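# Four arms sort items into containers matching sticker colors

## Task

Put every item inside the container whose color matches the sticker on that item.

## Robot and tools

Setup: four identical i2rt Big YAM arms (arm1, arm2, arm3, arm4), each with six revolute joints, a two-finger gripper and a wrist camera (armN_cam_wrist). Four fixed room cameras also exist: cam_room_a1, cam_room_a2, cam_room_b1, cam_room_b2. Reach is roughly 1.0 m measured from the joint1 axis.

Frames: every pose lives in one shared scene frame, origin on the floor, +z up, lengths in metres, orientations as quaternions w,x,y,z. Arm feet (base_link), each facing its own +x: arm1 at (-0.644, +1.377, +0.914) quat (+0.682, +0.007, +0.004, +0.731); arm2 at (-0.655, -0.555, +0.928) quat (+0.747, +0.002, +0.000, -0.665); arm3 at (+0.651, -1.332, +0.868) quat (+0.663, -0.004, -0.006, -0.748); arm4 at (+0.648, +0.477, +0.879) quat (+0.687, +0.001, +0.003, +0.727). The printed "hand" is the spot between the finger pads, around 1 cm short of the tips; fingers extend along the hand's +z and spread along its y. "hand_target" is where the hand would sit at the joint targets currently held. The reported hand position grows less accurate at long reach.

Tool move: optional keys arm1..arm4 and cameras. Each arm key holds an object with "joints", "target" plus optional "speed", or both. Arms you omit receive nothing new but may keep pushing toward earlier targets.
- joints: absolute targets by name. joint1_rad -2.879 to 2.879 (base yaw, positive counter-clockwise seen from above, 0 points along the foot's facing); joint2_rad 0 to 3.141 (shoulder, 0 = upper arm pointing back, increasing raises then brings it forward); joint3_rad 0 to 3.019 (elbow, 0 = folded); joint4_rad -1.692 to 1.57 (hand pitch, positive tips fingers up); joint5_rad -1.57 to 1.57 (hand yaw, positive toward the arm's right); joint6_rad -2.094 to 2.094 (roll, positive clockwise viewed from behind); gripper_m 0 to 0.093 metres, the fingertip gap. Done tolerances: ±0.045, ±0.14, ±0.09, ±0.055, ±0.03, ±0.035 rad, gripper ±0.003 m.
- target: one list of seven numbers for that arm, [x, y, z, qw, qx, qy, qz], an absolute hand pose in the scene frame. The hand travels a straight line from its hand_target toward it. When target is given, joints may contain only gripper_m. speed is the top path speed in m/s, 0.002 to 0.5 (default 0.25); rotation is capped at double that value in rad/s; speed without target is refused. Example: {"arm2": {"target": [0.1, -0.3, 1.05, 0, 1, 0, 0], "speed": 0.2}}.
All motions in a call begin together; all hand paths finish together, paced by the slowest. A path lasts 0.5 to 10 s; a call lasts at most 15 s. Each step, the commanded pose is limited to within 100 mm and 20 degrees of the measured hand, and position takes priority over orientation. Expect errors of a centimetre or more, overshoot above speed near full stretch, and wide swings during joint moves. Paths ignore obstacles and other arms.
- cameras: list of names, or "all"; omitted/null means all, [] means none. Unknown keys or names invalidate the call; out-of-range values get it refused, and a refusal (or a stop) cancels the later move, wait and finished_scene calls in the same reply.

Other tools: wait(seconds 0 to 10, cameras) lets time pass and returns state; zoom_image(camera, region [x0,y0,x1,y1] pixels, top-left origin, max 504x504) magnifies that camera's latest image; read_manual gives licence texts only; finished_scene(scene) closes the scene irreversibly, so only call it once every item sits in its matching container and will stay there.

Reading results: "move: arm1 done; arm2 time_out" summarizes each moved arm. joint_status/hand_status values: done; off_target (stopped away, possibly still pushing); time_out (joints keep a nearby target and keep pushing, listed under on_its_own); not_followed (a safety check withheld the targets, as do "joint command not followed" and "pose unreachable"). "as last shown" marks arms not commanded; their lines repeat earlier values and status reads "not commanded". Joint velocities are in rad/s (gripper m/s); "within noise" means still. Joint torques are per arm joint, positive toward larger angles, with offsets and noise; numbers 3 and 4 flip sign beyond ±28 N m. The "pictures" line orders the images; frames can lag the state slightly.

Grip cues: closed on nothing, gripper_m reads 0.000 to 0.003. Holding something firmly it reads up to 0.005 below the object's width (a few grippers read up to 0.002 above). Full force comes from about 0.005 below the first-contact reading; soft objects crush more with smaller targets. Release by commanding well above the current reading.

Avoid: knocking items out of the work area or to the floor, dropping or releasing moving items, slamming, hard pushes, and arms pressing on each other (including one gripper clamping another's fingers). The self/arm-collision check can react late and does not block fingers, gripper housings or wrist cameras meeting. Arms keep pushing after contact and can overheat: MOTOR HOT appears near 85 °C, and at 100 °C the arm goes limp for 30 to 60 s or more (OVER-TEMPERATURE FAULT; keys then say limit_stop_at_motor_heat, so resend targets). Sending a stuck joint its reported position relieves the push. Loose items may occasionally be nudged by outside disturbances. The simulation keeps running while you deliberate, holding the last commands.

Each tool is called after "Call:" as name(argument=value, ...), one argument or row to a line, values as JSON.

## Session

Call:
move(
  arm1={"joints": {"joint1_rad": 1.55, "joint2_rad": 1.2, "joint3_rad": 1.5, "joint4_rad": -1.1, "joint5_rad": 0, "joint6_rad": 0, "gripper_m": 0.075}},
  arm2={"joints": {"joint1_rad": -1.57, "joint2_rad": 1.2, "joint3_rad": 1.5, "joint4_rad": -1.1, "joint5_rad": 0, "joint6_rad": 0, "gripper_m": 0.075}},
  arm3={"joints": {"joint1_rad": 1.57, "joint2_rad": 1.2, "joint3_rad": 1.5, "joint4_rad": -1.1, "joint5_rad": 0, "joint6_rad": 0, "gripper_m": 0.093}},
  arm4={"joints": {"joint1_rad": -1.4, "joint2_rad": 1.2, "joint3_rad": 1.5, "joint4_rad": -1.1, "joint5_rad": 0, "joint6_rad": 0, "gripper_m": 0.093}},
)

Scene clock: 1.87 s.
Joint torques (N m): arm1=[-1.55 -6.77 13.97 1.88 0.07 -0.11] | arm2=[0.97 -11.87 12.56 2.41 -0.02 -0.09] | arm3=[1.61 -9.93 10.95 1.69 0.12 -0.11] | arm4=[0.73 -10.4 11.17 1.42 0.08 0.18]
Motor temperatures (°C): arm1=[20 23 27 23 21 21 21] | arm2=[23 24 26 22 22 20 23] | arm3=[24 23 24 23 24 23 23] | arm4=[22 21 24 22 24 21 24]
Heat: arm1: hottest joint3_rad 27 °C; arm2: hottest joint3_rad 26 °C; arm3: hottest joint1_rad 24 °C; arm4: hottest joint3_rad 24 °C.
move: arm1 done; arm2 done; arm3 done; arm4 done
Joint velocities: within noise
arm1.joint_positions: joint1_rad=+1.548 joint2_rad=+1.205 joint3_rad=+1.472 joint4_rad=-1.110 joint5_rad=-0.002 joint6_rad=+0.007 gripper_m=+0.07506
arm1.joint_status: all done
arm1.hand: x=-1.1183 y=+1.3541 z=+1.3466 quat_wxyz=(+0.009, +0.932, +0.019, -0.362) (m; scene frame)
arm1.hand_target: x=-1.1203 y=+1.3535 z=+1.3659 quat_wxyz=(+0.008, +0.923, +0.023, -0.383) (m; scene frame)
arm1.hand_status: not commanded
arm2.joint_positions: joint1_rad=-1.572 joint2_rad=+1.212 joint3_rad=+1.488 joint4_rad=-1.107 joint5_rad=+0.000 joint6_rad=+0.015 gripper_m=+0.07509
arm2.joint_status: all done
arm2.hand: x=-1.1384 y=-0.6121 z=+1.3586 quat_wxyz=(-0.022, -0.932, -0.047, +0.360) (m; scene frame)
arm2.hand_target: x=-1.1368 y=-0.6130 z=+1.3717 quat_wxyz=(-0.021, -0.925, -0.055, +0.374) (m; scene frame)
arm2.hand_status: not commanded
arm3.joint_positions: joint1_rad=+1.566 joint2_rad=+1.200 joint3_rad=+1.485 joint4_rad=-1.107 joint5_rad=-0.002 joint6_rad=+0.005 gripper_m=+0.09306
arm3.joint_status: all done
arm3.hand: x=+1.1283 y=-1.3861 z=+1.3042 quat_wxyz=(-0.366, -0.058, -0.928, +0.027) (m; scene frame)
arm3.hand_target: x=+1.1310 y=-1.3847 z=+1.3132 quat_wxyz=(-0.376, -0.054, -0.925, +0.029) (m; scene frame)
arm3.hand_status: not commanded
arm4.joint_positions: joint1_rad=-1.402 joint2_rad=+1.203 joint3_rad=+1.472 joint4_rad=-1.109 joint5_rad=+0.001 joint6_rad=-0.012 gripper_m=+0.09311
arm4.joint_status: all done
arm4.hand: x=+1.1193 y=+0.5856 z=+1.3035 quat_wxyz=(-0.353, +0.111, -0.928, -0.036) (m; scene frame)
arm4.hand_target: x=+1.1219 y=+0.5874 z=+1.3212 quat_wxyz=(-0.371, +0.106, -0.922, -0.041) (m; scene frame)
arm4.hand_status: not commanded
pictures: arm1_cam_wrist, arm2_cam_wrist, arm3_cam_wrist, arm4_cam_wrist, cam_room_a1, cam_room_a2, cam_room_b1, cam_room_b2
Images, in order (width x height): arm1_cam_wrist 672x504, arm2_cam_wrist 672x504, arm3_cam_wrist 672x504, arm4_cam_wrist 672x504, cam_room_a1 672x504, cam_room_a2 672x504, cam_room_b1 672x504, cam_room_b2 672x504.

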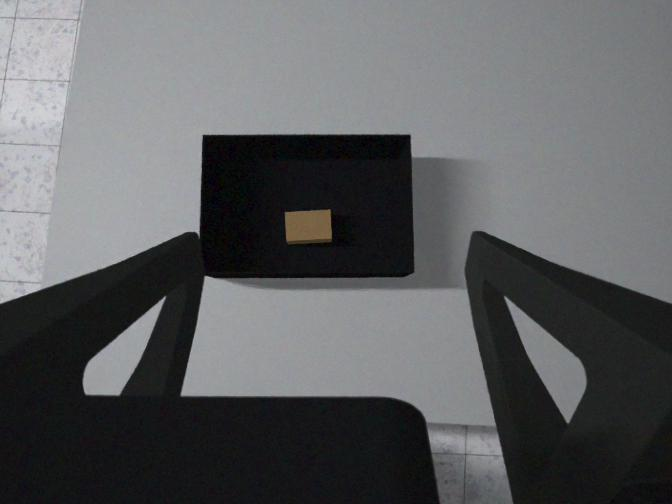

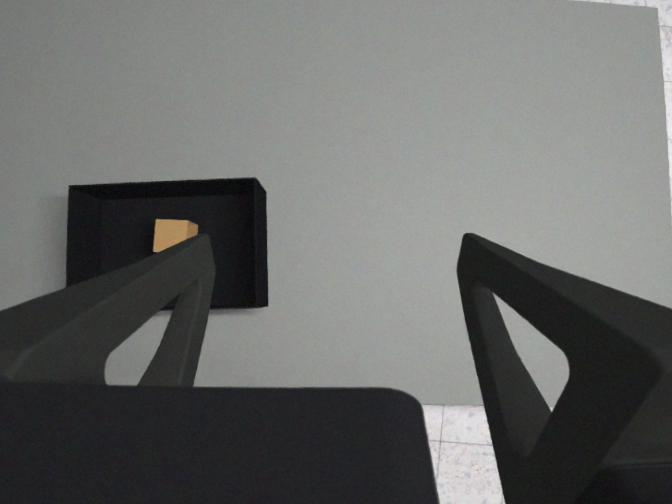

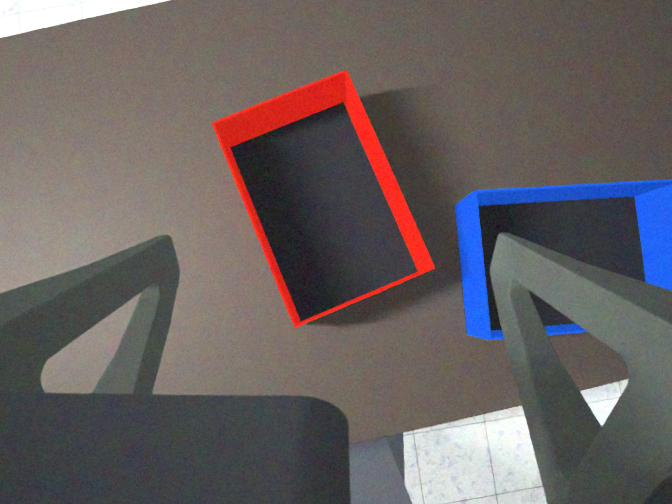

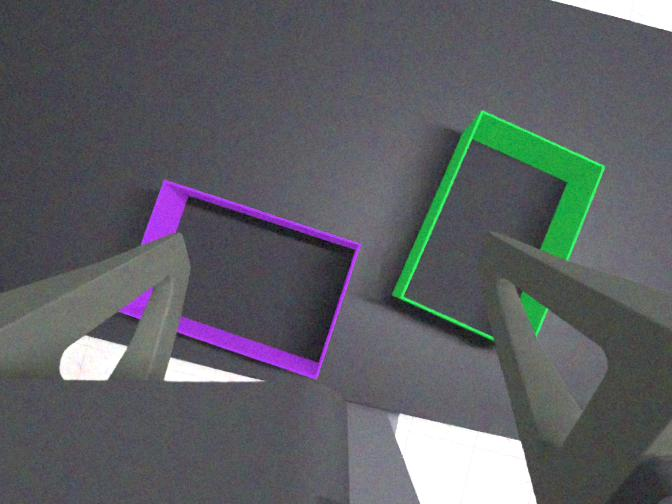

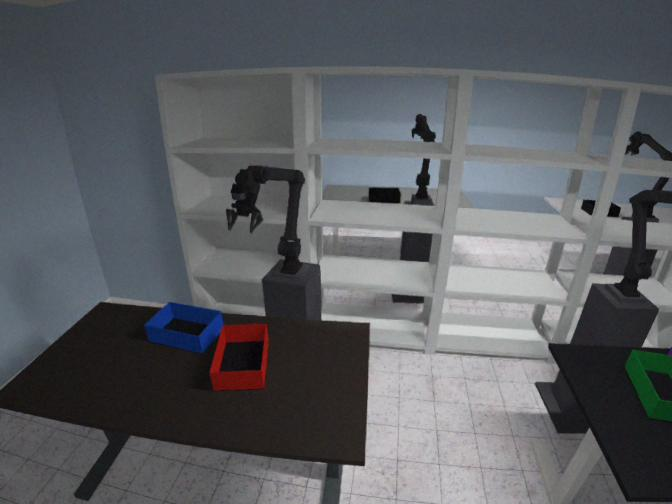

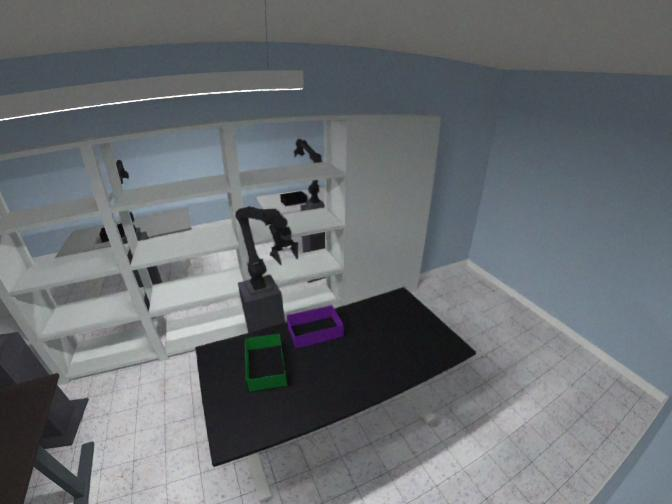

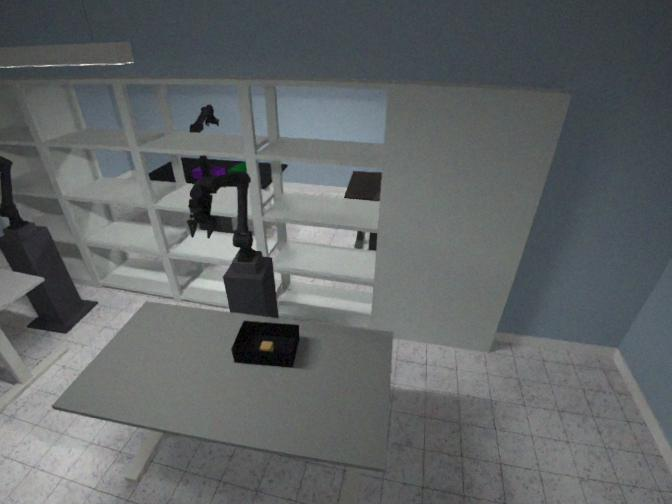

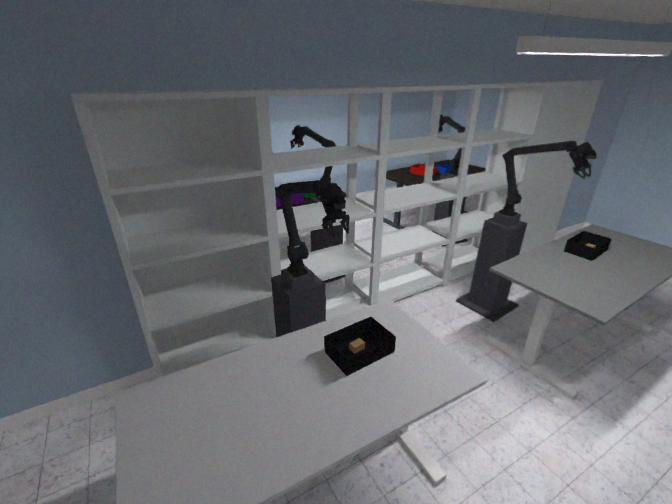

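Call:
zoom_image(
  camera="cam_room_b2",
  region=[320, 310, 400, 380],
)

Call:
zoom_image(
  camera="cam_room_b1",
  region=[225, 310, 305, 380],
)

Call:
zoom_image(
  camera="arm2_cam_wrist",
  region=[60, 170, 280, 320],
)

Call:
zoom_image(
  camera="arm1_cam_wrist",
  region=[190, 120, 430, 290],
)

Scaled by 6.300.

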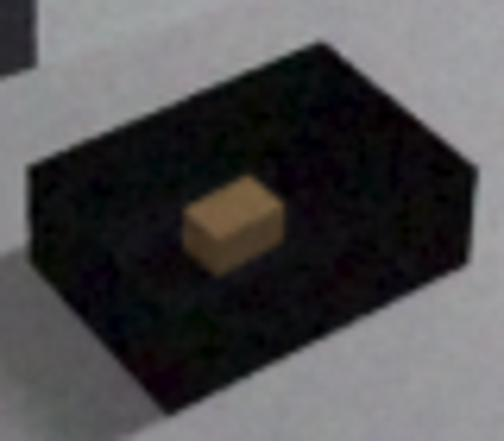

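Scaled by 6.300.

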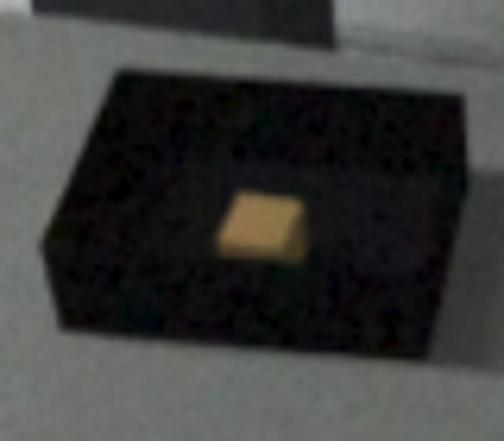

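Scaled by 2.291.

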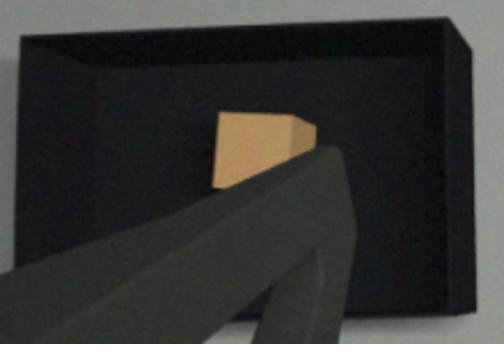

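Scaled by 2.100.

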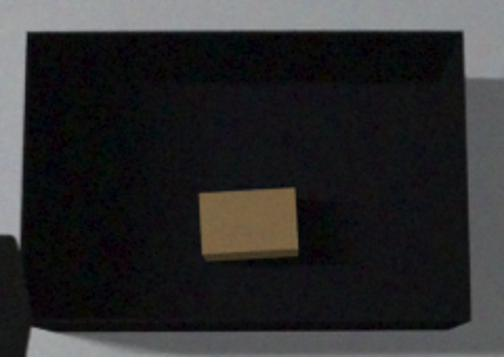

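Call:
move(
  arm1={"target": [-1.236, 1.306, 0.945, 0, 0.746, -0.666, 0]},
  arm2={"target": [-1.205, -0.893, 0.945, 0, -0.6775, -0.7355, 0]},
  arm4={"joints": {"joint1_rad": 0.73, "joint2_rad": 0.928, "joint3_rad": 0.317, "joint4_rad": 0.37, "joint5_rad": -0.4, "joint6_rad": 0}},
  cameras=["arm1_cam_wrist", "arm2_cam_wrist"],
)

Scene clock: 58.80 s.
Joint torques (N m): arm1=[-2.78 -16.03 13.93 -0.16 0.08 0.11] | arm2=[0.85 -21.19 14.09 0.08 0.04 -0.07] | arm3=[1.38 -9.82 10.95 1.72 0.12 -0.11] | arm4=[0.67 -5.25 8.18 1.99 0.03 0.13]
Motor temperatures (°C): arm1=[20 24 33 23 21 21 21] | arm2=[23 25 33 22 22 20 23] | arm3=[24 23 27 23 24 23 23] | arm4=[21 22 33 22 24 21 24]
Heat: arm1: hottest joint3_rad 33 °C; arm2: hottest joint3_rad 33 °C; arm3: hottest joint3_rad 27 °C; arm4: hottest joint3_rad 33 °C.
move: arm1 off_target; arm2 off_target; arm4 done
Joint velocities: within noise
arm1.joint_positions: joint1_rad=+1.631 joint2_rad=+2.043 joint3_rad=+1.541 joint4_rad=-1.122 joint5_rad=-0.003 joint6_rad=+1.568 gripper_m=+0.07506
arm1.joint_status: not commanded
arm1.hand: x=-1.2151 y=+1.3030 z=+0.9301 quat_wxyz=(-0.015, +0.752, -0.659, +0.012) (m; scene frame)
arm1.hand_target: x=-1.2350 y=+1.3061 z=+0.9454 quat_wxyz=(+0.000, +0.746, -0.666, +0.000) (m; scene frame)
arm1.hand_status: off_target (0.026 m and 2.4 deg from the pose sent, 0.421 m and 94.0 deg at the start)
arm2.joint_positions: joint1_rad=-1.139 joint2_rad=+2.135 joint3_rad=+1.726 joint4_rad=-1.172 joint5_rad=-0.005 joint6_rad=-1.087 gripper_m=+0.07509
arm2.joint_status: not commanded
arm2.hand: x=-1.1922 y=-0.8845 z=+0.9428 quat_wxyz=(-0.003, -0.684, -0.730, -0.006) (m; scene frame)
arm2.hand_target: x=-1.2045 y=-0.8927 z=+0.9452 quat_wxyz=(+0.000, -0.678, -0.735, +0.001) (m; scene frame)
arm2.hand_status: off_target (0.016 m and 1.2 deg from the pose sent, 0.504 m and 96.5 deg at the start)
arm3: as last shown
arm4.joint_positions: joint1_rad=+0.728 joint2_rad=+0.941 joint3_rad=+0.315 joint4_rad=+0.350 joint5_rad=-0.400 joint6_rad=-0.011 gripper_m=+0.09311
arm4.joint_status: all done
arm4.hand: x=+0.3284 y=+0.7047 z=+1.0694 quat_wxyz=(-0.082, +0.768, -0.185, -0.608) (m; scene frame)
arm4.hand_target: x=+0.3274 y=+0.7048 z=+1.0795 quat_wxyz=(-0.085, +0.758, -0.183, -0.620) (m; scene frame)
arm4.hand_status: not commanded
pictures: arm1_cam_wrist, arm2_cam_wrist
Images, in order (width x height): arm1_cam_wrist 672x504, arm2_cam_wrist 672x504.

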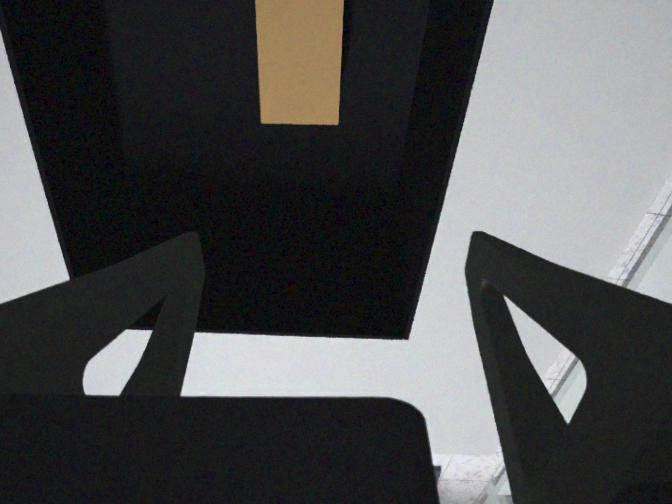

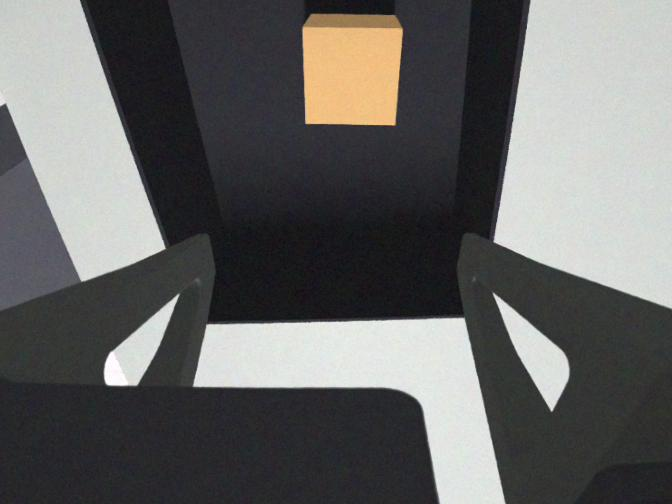

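Call:
move(
  arm1={"target": [-1.2467, 1.3138, 0.845, 0.0472, 0.7355, -0.674, 0.0515], "joints": {"gripper_m": 0.063}},
  arm2={"target": [-1.212, -0.904, 0.845, 0.0509, -0.6823, -0.7278, -0.0477], "joints": {"gripper_m": 0.071}},
  cameras=["arm1_cam_wrist", "arm2_cam_wrist"],
)

Scene clock: 84.70 s.
Joint torques (N m): arm1=[-2.02 -18.61 10.63 0.59 -0.04 -0.05] | arm2=[0.79 -24.18 12.68 0.49 0.15 0.21] | arm3=[1.49 -9.88 10.93 1.7 0.12 -0.1] | arm4=[1.03 -4.95 8.18 2.03 0.01 0.13]
Motor temperatures (°C): arm1=[20 24 36 23 21 21 21] | arm2=[23 27 33 22 22 20 23] | arm3=[24 24 28 23 24 23 23] | arm4=[21 22 34 22 24 21 24]
Heat: arm1: hottest joint3_rad 36 °C; arm2: hottest joint3_rad 33 °C; arm3: hottest joint3_rad 28 °C; arm4: hottest joint3_rad 34 °C.
move: arm1 off_target; arm2 off_target
Joint velocities: within noise
arm1.joint_positions: joint1_rad=+1.569 joint2_rad=+2.222 joint3_rad=+1.541 joint4_rad=-0.960 joint5_rad=-0.142 joint6_rad=+1.557 gripper_m=+0.06307
arm1.joint_status: all done
arm1.hand: x=-1.2273 y=+1.3149 z=+0.8297 quat_wxyz=(+0.028, +0.732, -0.678, +0.069) (m; scene frame)
arm1.hand_target: x=-1.2461 y=+1.3139 z=+0.8455 quat_wxyz=(+0.047, +0.735, -0.674, +0.051) (m; scene frame)
arm1.hand_status: off_target (0.025 m and 3.0 deg from the pose sent, 0.091 m and 8.8 deg at the start)
arm2.joint_positions: joint1_rad=-1.097 joint2_rad=+2.351 joint3_rad=+1.808 joint4_rad=-1.134 joint5_rad=+0.115 joint6_rad=-1.055 gripper_m=+0.07110
arm2.joint_status: all done
arm2.hand: x=-1.1956 y=-0.8933 z=+0.8371 quat_wxyz=(+0.044, -0.676, -0.733, -0.067) (m; scene frame)
arm2.hand_target: x=-1.2113 y=-0.9037 z=+0.8454 quat_wxyz=(+0.051, -0.682, -0.728, -0.047) (m; scene frame)
arm2.hand_status: off_target (0.021 m and 2.5 deg from the pose sent, 0.102 m and 7.9 deg at the start)
arm3, arm4: as last shown
pictures: arm1_cam_wrist, arm2_cam_wrist
Images, in order (width x height): arm1_cam_wrist 672x504, arm2_cam_wrist 672x504.

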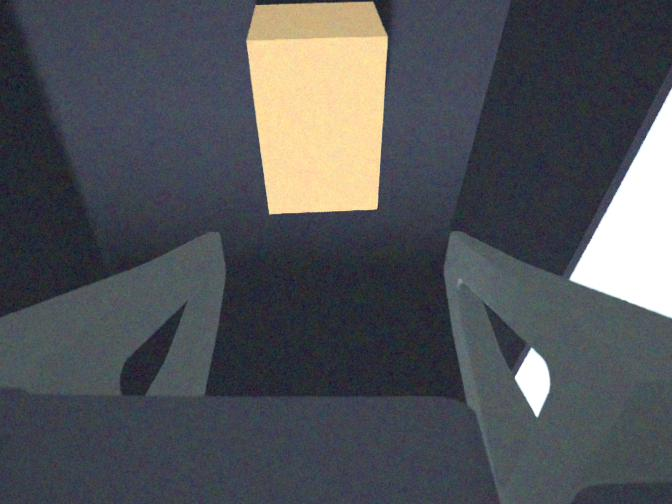

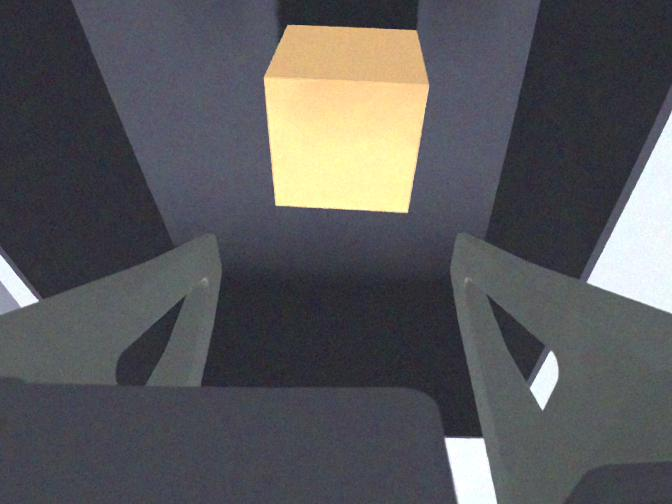

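Call:
move(
  arm1={"target": [-1.2485, 1.3158, 0.753, 0.0463, 0.7472, -0.661, 0.0523], "speed": 0.15},
  arm2={"target": [-1.2118, -0.9098, 0.755, 0.0496, -0.7023, -0.7085, -0.0491], "speed": 0.15},
  cameras=["arm1_cam_wrist", "arm2_cam_wrist"],
)

Scene clock: 108.87 s.
Joint torques (N m): arm1=[-1.9 -17.96 10.59 0.64 -0.07 -0.08] | arm2=[1.26 -23.3 11.99 0.8 -0.06 0.21] | arm3=[1.49 -9.88 10.92 1.72 0.12 -0.1] | arm4=[1.14 -5.19 8.17 2.03 0.02 0.11]
Motor temperatures (°C): arm1=[20 25 35 23 21 21 21] | arm2=[23 28 35 22 22 20 23] | arm3=[24 24 29 23 24 23 23] | arm4=[21 22 34 22 24 21 24]
Heat: arm1: hottest joint3_rad 35 °C; arm2: hottest joint3_rad 35 °C; arm3: hottest joint3_rad 29 °C; arm4: hottest joint3_rad 34 °C.
move: arm1 off_target; arm2 off_target
Joint velocities: within noise
arm1.joint_positions: joint1_rad=+1.569 joint2_rad=+2.373 joint3_rad=+1.543 joint4_rad=-0.816 joint5_rad=-0.142 joint6_rad=+1.518 gripper_m=+0.06307
arm1.joint_status: not commanded
arm1.hand: x=-1.2242 y=+1.3154 z=+0.7426 quat_wxyz=(+0.027, +0.744, -0.664, +0.070) (m; scene frame)
arm1.hand_target: x=-1.2477 y=+1.3160 z=+0.7538 quat_wxyz=(+0.046, +0.747, -0.661, +0.052) (m; scene frame)
arm1.hand_status: off_target (0.026 m and 3.0 deg from the pose sent, 0.080 m and 3.9 deg at the start)
arm2.joint_positions: joint1_rad=-1.097 joint2_rad=+2.491 joint3_rad=+1.843 joint4_rad=-1.028 joint5_rad=+0.115 joint6_rad=-0.992 gripper_m=+0.07110
arm2.joint_status: not commanded
arm2.hand: x=-1.2002 y=-0.8962 z=+0.7579 quat_wxyz=(+0.046, -0.698, -0.711, -0.065) (m; scene frame)
arm2.hand_target: x=-1.2110 y=-0.9095 z=+0.7554 quat_wxyz=(+0.049, -0.702, -0.709, -0.049) (m; scene frame)
arm2.hand_status: off_target (0.018 m and 1.9 deg from the pose sent, 0.085 m and 4.6 deg at the start)
arm3, arm4: as last shown
pictures: arm1_cam_wrist, arm2_cam_wrist
Images, in order (width x height): arm1_cam_wrist 672x504, arm2_cam_wrist 672x504.

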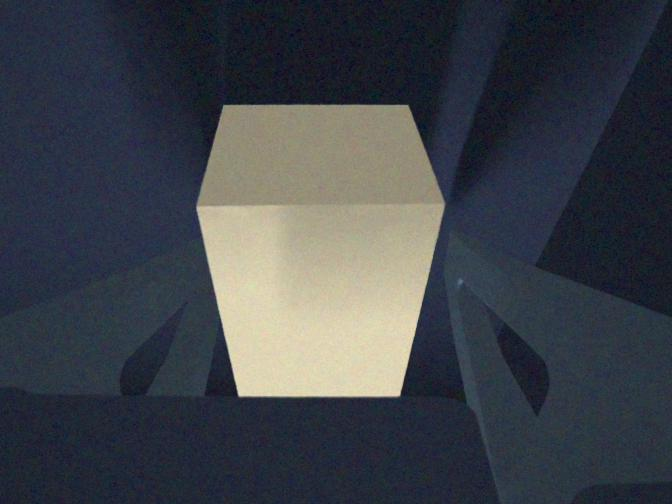

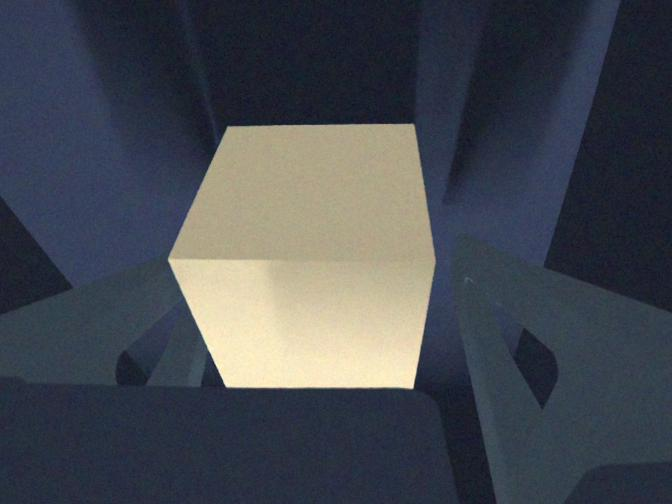

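Call:
move(
  arm1={"target": [-1.2475, 1.3235, 0.753, 0.0463, 0.7472, -0.661, 0.0523], "speed": 0.15},
  arm2={"joints": {"gripper_m": 0.045}},
  cameras=[],
)

Call:
move(
  arm1={"joints": {"gripper_m": 0.033}},
  arm2={"target": [-1.20, -0.9, 1.02, 0.0496, -0.7023, -0.7085, -0.0491], "speed": 0.25},
  cameras=["arm1_cam_wrist", "arm2_cam_wrist"],
)

Scene clock: 119.07 s.
Joint torques (N m): arm1=[-2.14 -18.73 10.04 0.59 0.01 -0.05] | arm2=[1.49 -23.41 11.86 0.81 -0.04 0.2] | arm3=[1.32 -9.93 10.96 1.68 0.12 -0.11] | arm4=[1.26 -5.01 8.17 2.15 0.02 0.11]
Motor temperatures (°C): arm1=[20 26 34 23 21 21 21] | arm2=[23 28 34 22 22 20 23] | arm3=[24 24 29 23 24 23 23] | arm4=[21 22 34 22 24 21 24]
Heat: arm1: hottest joint3_rad 34 °C; arm2: hottest joint3_rad 34 °C; arm3: hottest joint3_rad 29 °C; arm4: hottest joint3_rad 34 °C.
move: arm1 off_target; arm2 off_target
Joint velocities: within noise
arm1.joint_positions: joint1_rad=+1.563 joint2_rad=+2.373 joint3_rad=+1.543 joint4_rad=-0.816 joint5_rad=-0.142 joint6_rad=+1.506 gripper_m=+0.06307
arm1.joint_status: not commanded
arm1.hand: x=-1.2246 y=+1.3188 z=+0.7426 quat_wxyz=(+0.028, +0.747, -0.661, +0.070) (m; scene frame)
arm1.hand_target: x=-1.2468 y=+1.3237 z=+0.7537 quat_wxyz=(+0.046, +0.747, -0.661, +0.052) (m; scene frame)
arm1.hand_status: off_target (0.026 m and 2.9 deg from the pose sent, 0.027 m and 3.0 deg at the start)
arm2.joint_positions: joint1_rad=-1.097 joint2_rad=+2.491 joint3_rad=+1.844 joint4_rad=-1.028 joint5_rad=+0.114 joint6_rad=-0.991 gripper_m=+0.05318
arm2.joint_status: gripper_m off_target (ended at +0.05322, target +0.04500)
arm2.hand: x=-1.2006 y=-0.8966 z=+0.7582 quat_wxyz=(+0.046, -0.699, -0.711, -0.064) (m; scene frame)
arm2.hand_target: x=-1.2112 y=-0.9096 z=+0.7555 quat_wxyz=(+0.049, -0.702, -0.709, -0.049) (m; scene frame)
arm2.hand_status: not commanded
arm3, arm4: as last shown
pictures: none
No camera images: "cameras" was empty.

Scene clock: 120.90 s.
Joint torques (N m): arm1=[-2.2 -18.02 10.04 0.51 -0.03 -0.06] | arm2=[1.2 -24.35 14.06 -0.1 -0.02 0.18] | arm3=[1.44 -9.76 10.95 1.68 0.12 -0.1] | arm4=[1.32 -5.07 8.13 2.06 0.01 0.13]
Motor temperatures (°C): arm1=[20 26 34 23 21 21 21] | arm2=[23 28 34 22 22 20 23] | arm3=[24 24 29 23 24 23 23] | arm4=[21 22 34 22 24 21 24]
Heat: arm1: hottest joint3_rad 34 °C; arm2: hottest joint3_rad 34 °C; arm3: hottest joint3_rad 29 °C; arm4: hottest joint3_rad 34 °C.
move: arm1 off_target; arm2 off_target
Joint velocities: within noise
arm1.joint_positions: joint1_rad=+1.562 joint2_rad=+2.373 joint3_rad=+1.543 joint4_rad=-0.813 joint5_rad=-0.142 joint6_rad=+1.505 gripper_m=+0.04430
arm1.joint_status: gripper_m off_target (ended at +0.04433, target +0.03300)
arm1.hand: x=-1.2254 y=+1.3189 z=+0.7426 quat_wxyz=(+0.029, +0.747, -0.661, +0.069) (m; scene frame)
arm1.hand_target: x=-1.2468 y=+1.3237 z=+0.7537 quat_wxyz=(+0.046, +0.747, -0.661, +0.052) (m; scene frame)
arm1.hand_status: not commanded
arm2.joint_positions: joint1_rad=-1.097 joint2_rad=+2.154 joint3_rad=+1.912 joint4_rad=-1.443 joint5_rad=+0.114 joint6_rad=-0.991 gripper_m=+0.05318
arm2.joint_status: not commanded
arm2.hand: x=-1.1898 y=-0.8898 z=+1.0005 quat_wxyz=(+0.045, -0.698, -0.711, -0.069) (m; scene frame)
arm2.hand_target: x=-1.1992 y=-0.8996 z=+1.0202 quat_wxyz=(+0.050, -0.702, -0.709, -0.049) (m; scene frame)
arm2.hand_status: off_target (0.024 m and 2.4 deg from the pose sent, 0.262 m and 1.8 deg at the start)
arm3, arm4: as last shown
pictures: arm1_cam_wrist, arm2_cam_wrist
Images, in order (width x height): arm1_cam_wrist 672x504, arm2_cam_wrist 672x504.

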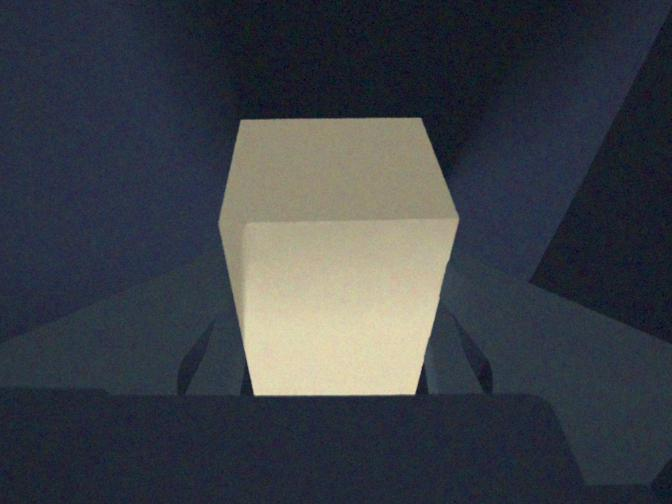

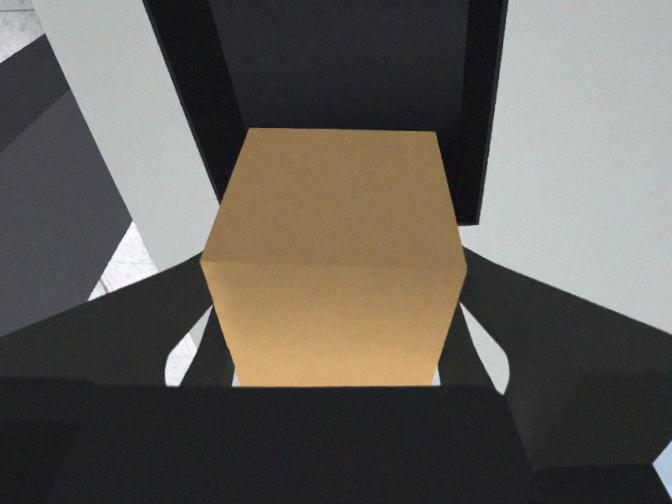

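Call:
move(
  arm1={"target": [-1.235, 1.317, 1.03, 0.0463, 0.7472, -0.661, 0.0523], "speed": 0.25},
  cameras=["arm1_cam_wrist", "cam_room_a1", "cam_room_a2", "cam_room_b1", "cam_room_b2"],
)

Call:
zoom_image(
  camera="cam_room_b1",
  region=[215, 260, 315, 360],
)

Call:
zoom_image(
  camera="cam_room_b2",
  region=[310, 250, 410, 350],
)

Call:
zoom_image(
  camera="cam_room_b2",
  region=[550, 170, 650, 270],
)

Scene clock: 133.63 s.
Joint torques (N m): arm1=[-2.08 -16.5 13.91 -0.03 -0.07 0.05] | arm2=[0.97 -24.41 14.09 -0.12 -0.02 0.17] | arm3=[1.44 -9.76 10.96 1.68 0.13 -0.11] | arm4=[0.91 -5.19 8.24 2.11 0.04 0.16]
Motor temperatures (°C): arm1=[20 27 33 23 21 21 22] | arm2=[23 29 34 22 22 20 23] | arm3=[24 24 29 23 24 23 23] | arm4=[21 22 34 22 24 21 24]
Heat: arm1: hottest joint3_rad 33 °C; arm2: hottest joint3_rad 34 °C; arm3: hottest joint3_rad 29 °C; arm4: hottest joint3_rad 34 °C.
move: arm1 off_target
Joint velocities: within noise
arm1.joint_positions: joint1_rad=+1.562 joint2_rad=+1.977 joint3_rad=+1.659 joint4_rad=-1.316 joint5_rad=-0.142 joint6_rad=+1.505 gripper_m=+0.04430
arm1.joint_status: not commanded
arm1.hand: x=-1.2209 y=+1.3182 z=+1.0109 quat_wxyz=(+0.032, +0.747, -0.661, +0.066) (m; scene frame)
arm1.hand_target: x=-1.2342 y=+1.3171 z=+1.0301 quat_wxyz=(+0.046, +0.747, -0.661, +0.052) (m; scene frame)
arm1.hand_status: off_target (0.024 m and 2.3 deg from the pose sent, 0.288 m and 2.7 deg at the start)
arm2, arm3, arm4: as last shown
pictures: arm1_cam_wrist, cam_room_a1, cam_room_a2, cam_room_b1, cam_room_b2
Images, in order (width x height): arm1_cam_wrist 672x504, cam_room_a1 672x504, cam_room_a2 672x504, cam_room_b1 672x504, cam_room_b2 672x504.

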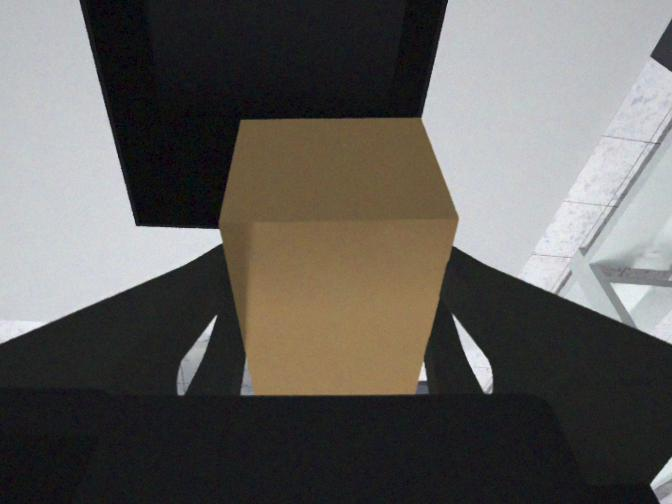

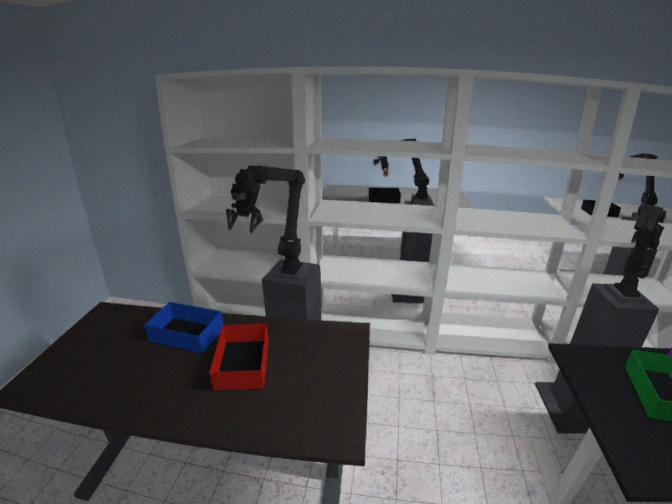

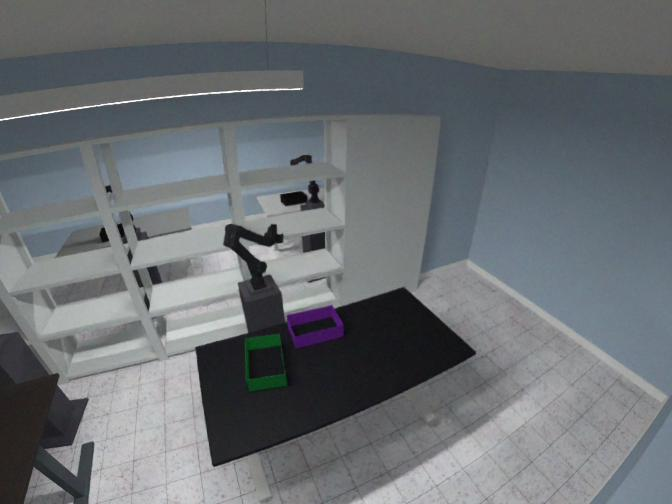

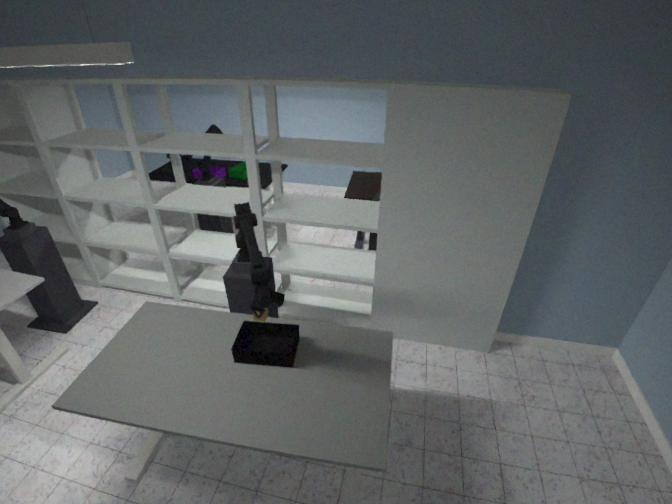

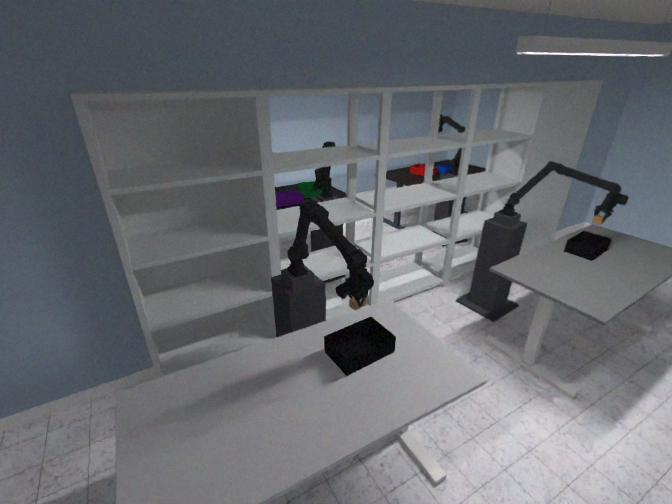

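Scaled by 5.040.

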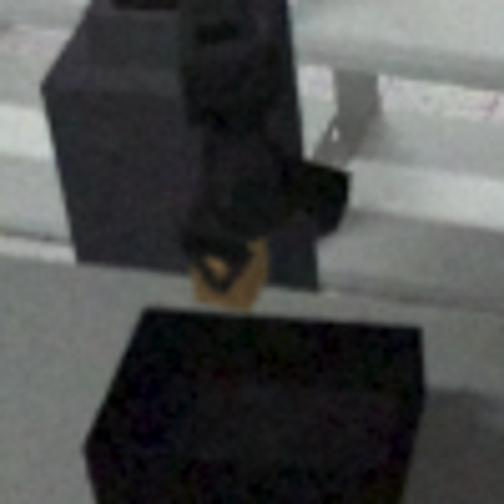

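Scaled by 5.040.

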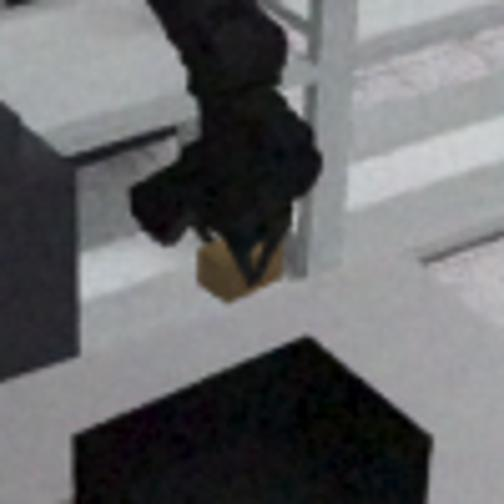

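Scaled by 5.040.

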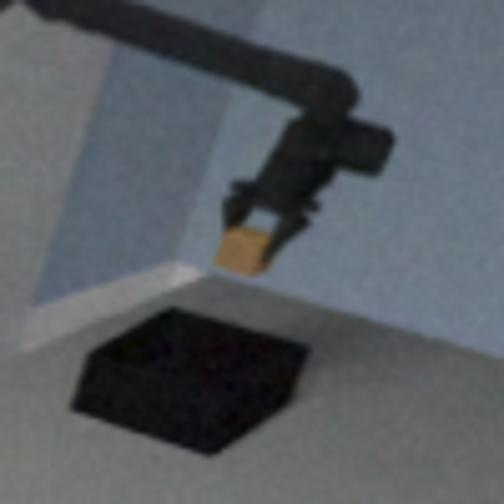

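Call:
move(
  arm1={"joints": {"joint1_rad": -2.3, "joint2_rad": 0.534, "joint3_rad": 1.403, "joint4_rad": -0.9, "joint5_rad": 0, "joint6_rad": 0}},
  arm2={"joints": {"joint1_rad": 1.45, "joint2_rad": 0.534, "joint3_rad": 1.403, "joint4_rad": -0.9, "joint5_rad": 0, "joint6_rad": 0}},
  cameras=["cam_room_a1", "cam_room_a2", "cam_room_b1", "cam_room_b2"],
)

Call:
zoom_image(
  camera="cam_room_a2",
  region=[60, 120, 340, 260],
)

Call:
zoom_image(
  camera="cam_room_a1",
  region=[370, 70, 670, 220],
)

Call:
zoom_image(
  camera="cam_room_b2",
  region=[240, 90, 540, 240],
)

Scene clock: 150.40 s.
Joint torques (N m): arm1=[-2.84 5.77 9.26 1.81 -0.06 -0.07] | arm2=[1.14 3.14 7.94 2.67 0.17 0.21] | arm3=[1.44 -9.82 10.95 1.7 0.11 -0.09] | arm4=[0.32 -5.13 8.28 2.17 0.02 0.16]
Motor temperatures (°C): arm1=[20 26 35 23 21 21 22] | arm2=[23 29 34 22 22 20 24] | arm3=[24 24 30 23 24 23 23] | arm4=[21 22 34 22 24 21 24]
Heat: arm1: hottest joint3_rad 35 °C; arm2: hottest joint3_rad 34 °C; arm3: hottest joint3_rad 30 °C; arm4: hottest joint3_rad 34 °C.
move: arm1 done; arm2 done
Joint velocities: within noise
arm1.joint_positions: joint1_rad=-2.293 joint2_rad=+0.525 joint3_rad=+1.393 joint4_rad=-0.902 joint5_rad=+0.002 joint6_rad=+0.008 gripper_m=+0.04431
arm1.joint_status: all done
arm1.hand: x=-0.4584 y=+1.2407 z=+1.5731 quat_wxyz=(-0.653, -0.233, -0.685, +0.222) (m; scene frame)
arm1.hand_target: x=-0.4576 y=+1.2385 z=+1.5766 quat_wxyz=(-0.653, -0.232, -0.685, +0.227) (m; scene frame)
arm1.hand_status: not commanded
arm2.joint_positions: joint1_rad=+1.444 joint2_rad=+0.527 joint3_rad=+1.411 joint4_rad=-0.903 joint5_rad=-0.004 joint6_rad=-0.015 gripper_m=+0.05334
arm2.joint_status: all done
arm2.hand: x=-0.4393 y=-0.5593 z=+1.5986 quat_wxyz=(-0.701, +0.002, -0.713, +0.006) (m; scene frame)
arm2.hand_target: x=-0.4333 y=-0.5588 z=+1.5942 quat_wxyz=(-0.697, -0.003, -0.717, +0.000) (m; scene frame)
arm2.hand_status: not commanded
arm3, arm4: as last shown
pictures: cam_room_a1, cam_room_a2, cam_room_b1, cam_room_b2
Images, in order (width x height): cam_room_a1 672x504, cam_room_a2 672x504, cam_room_b1 672x504, cam_room_b2 672x504.

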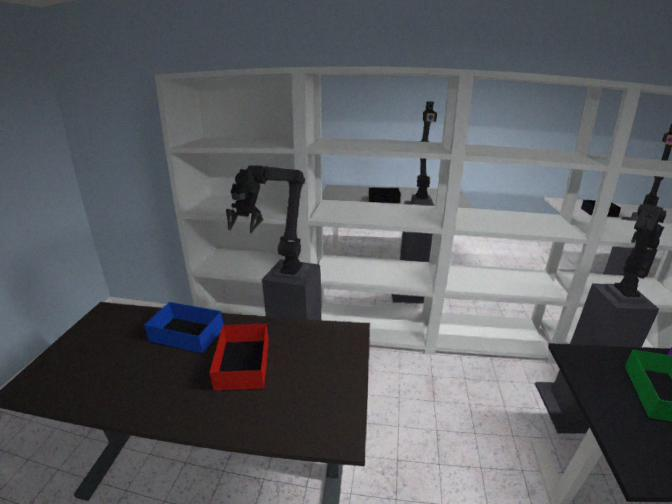

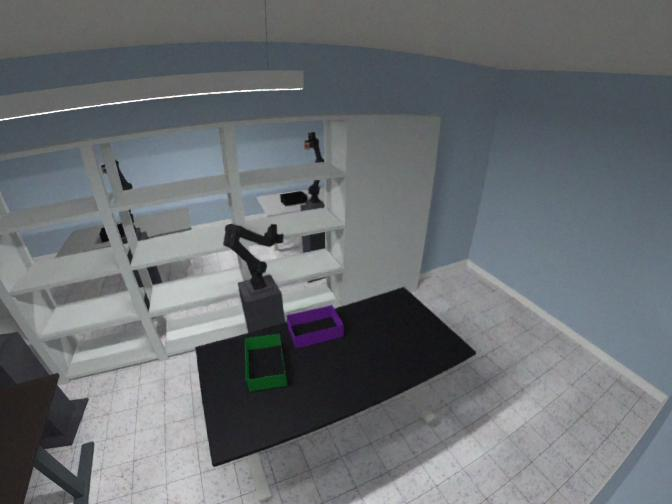

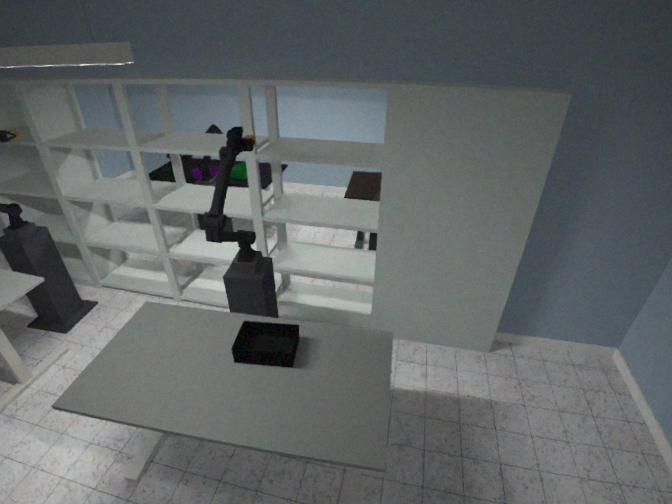

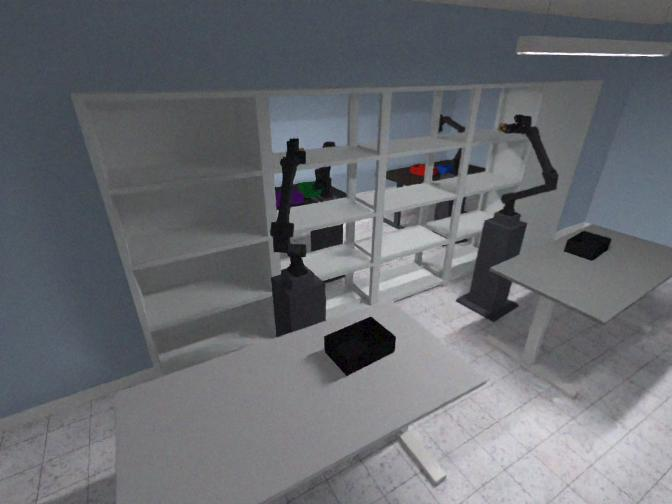

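Scaled by 1.800.

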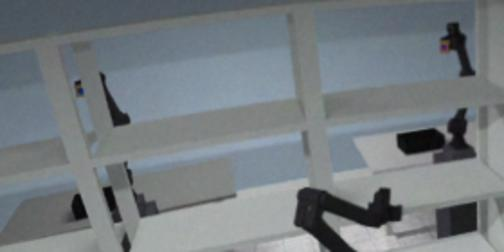

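Scaled by 1.680.

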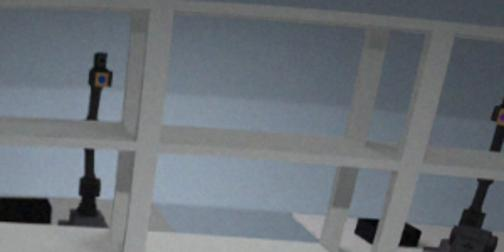

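Scaled by 1.680.

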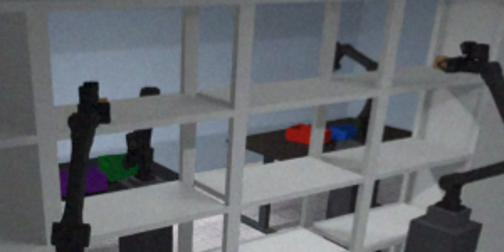

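Call:
zoom_image(
  camera="cam_room_a2",
  region=[290, 120, 340, 160],
)

Call:
zoom_image(
  camera="cam_room_a1",
  region=[415, 95, 445, 125],
)

Call:
zoom_image(
  camera="cam_room_a1",
  region=[642, 120, 672, 150],
)

Scaled by 10.080.

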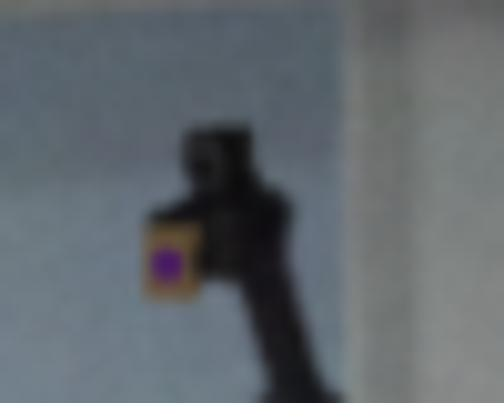

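Scaled by 16.800.

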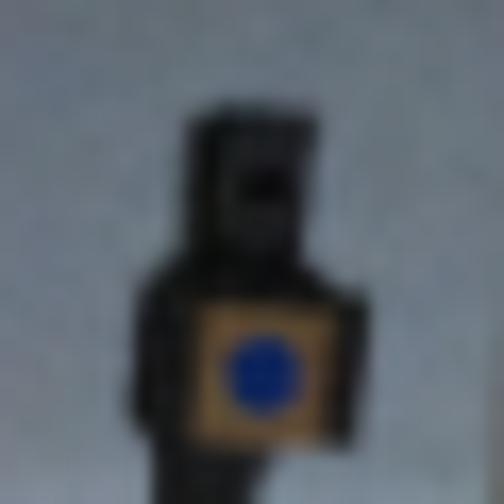

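Scaled by 16.800.

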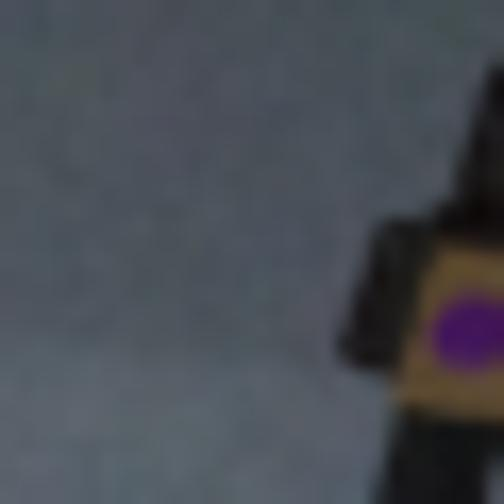

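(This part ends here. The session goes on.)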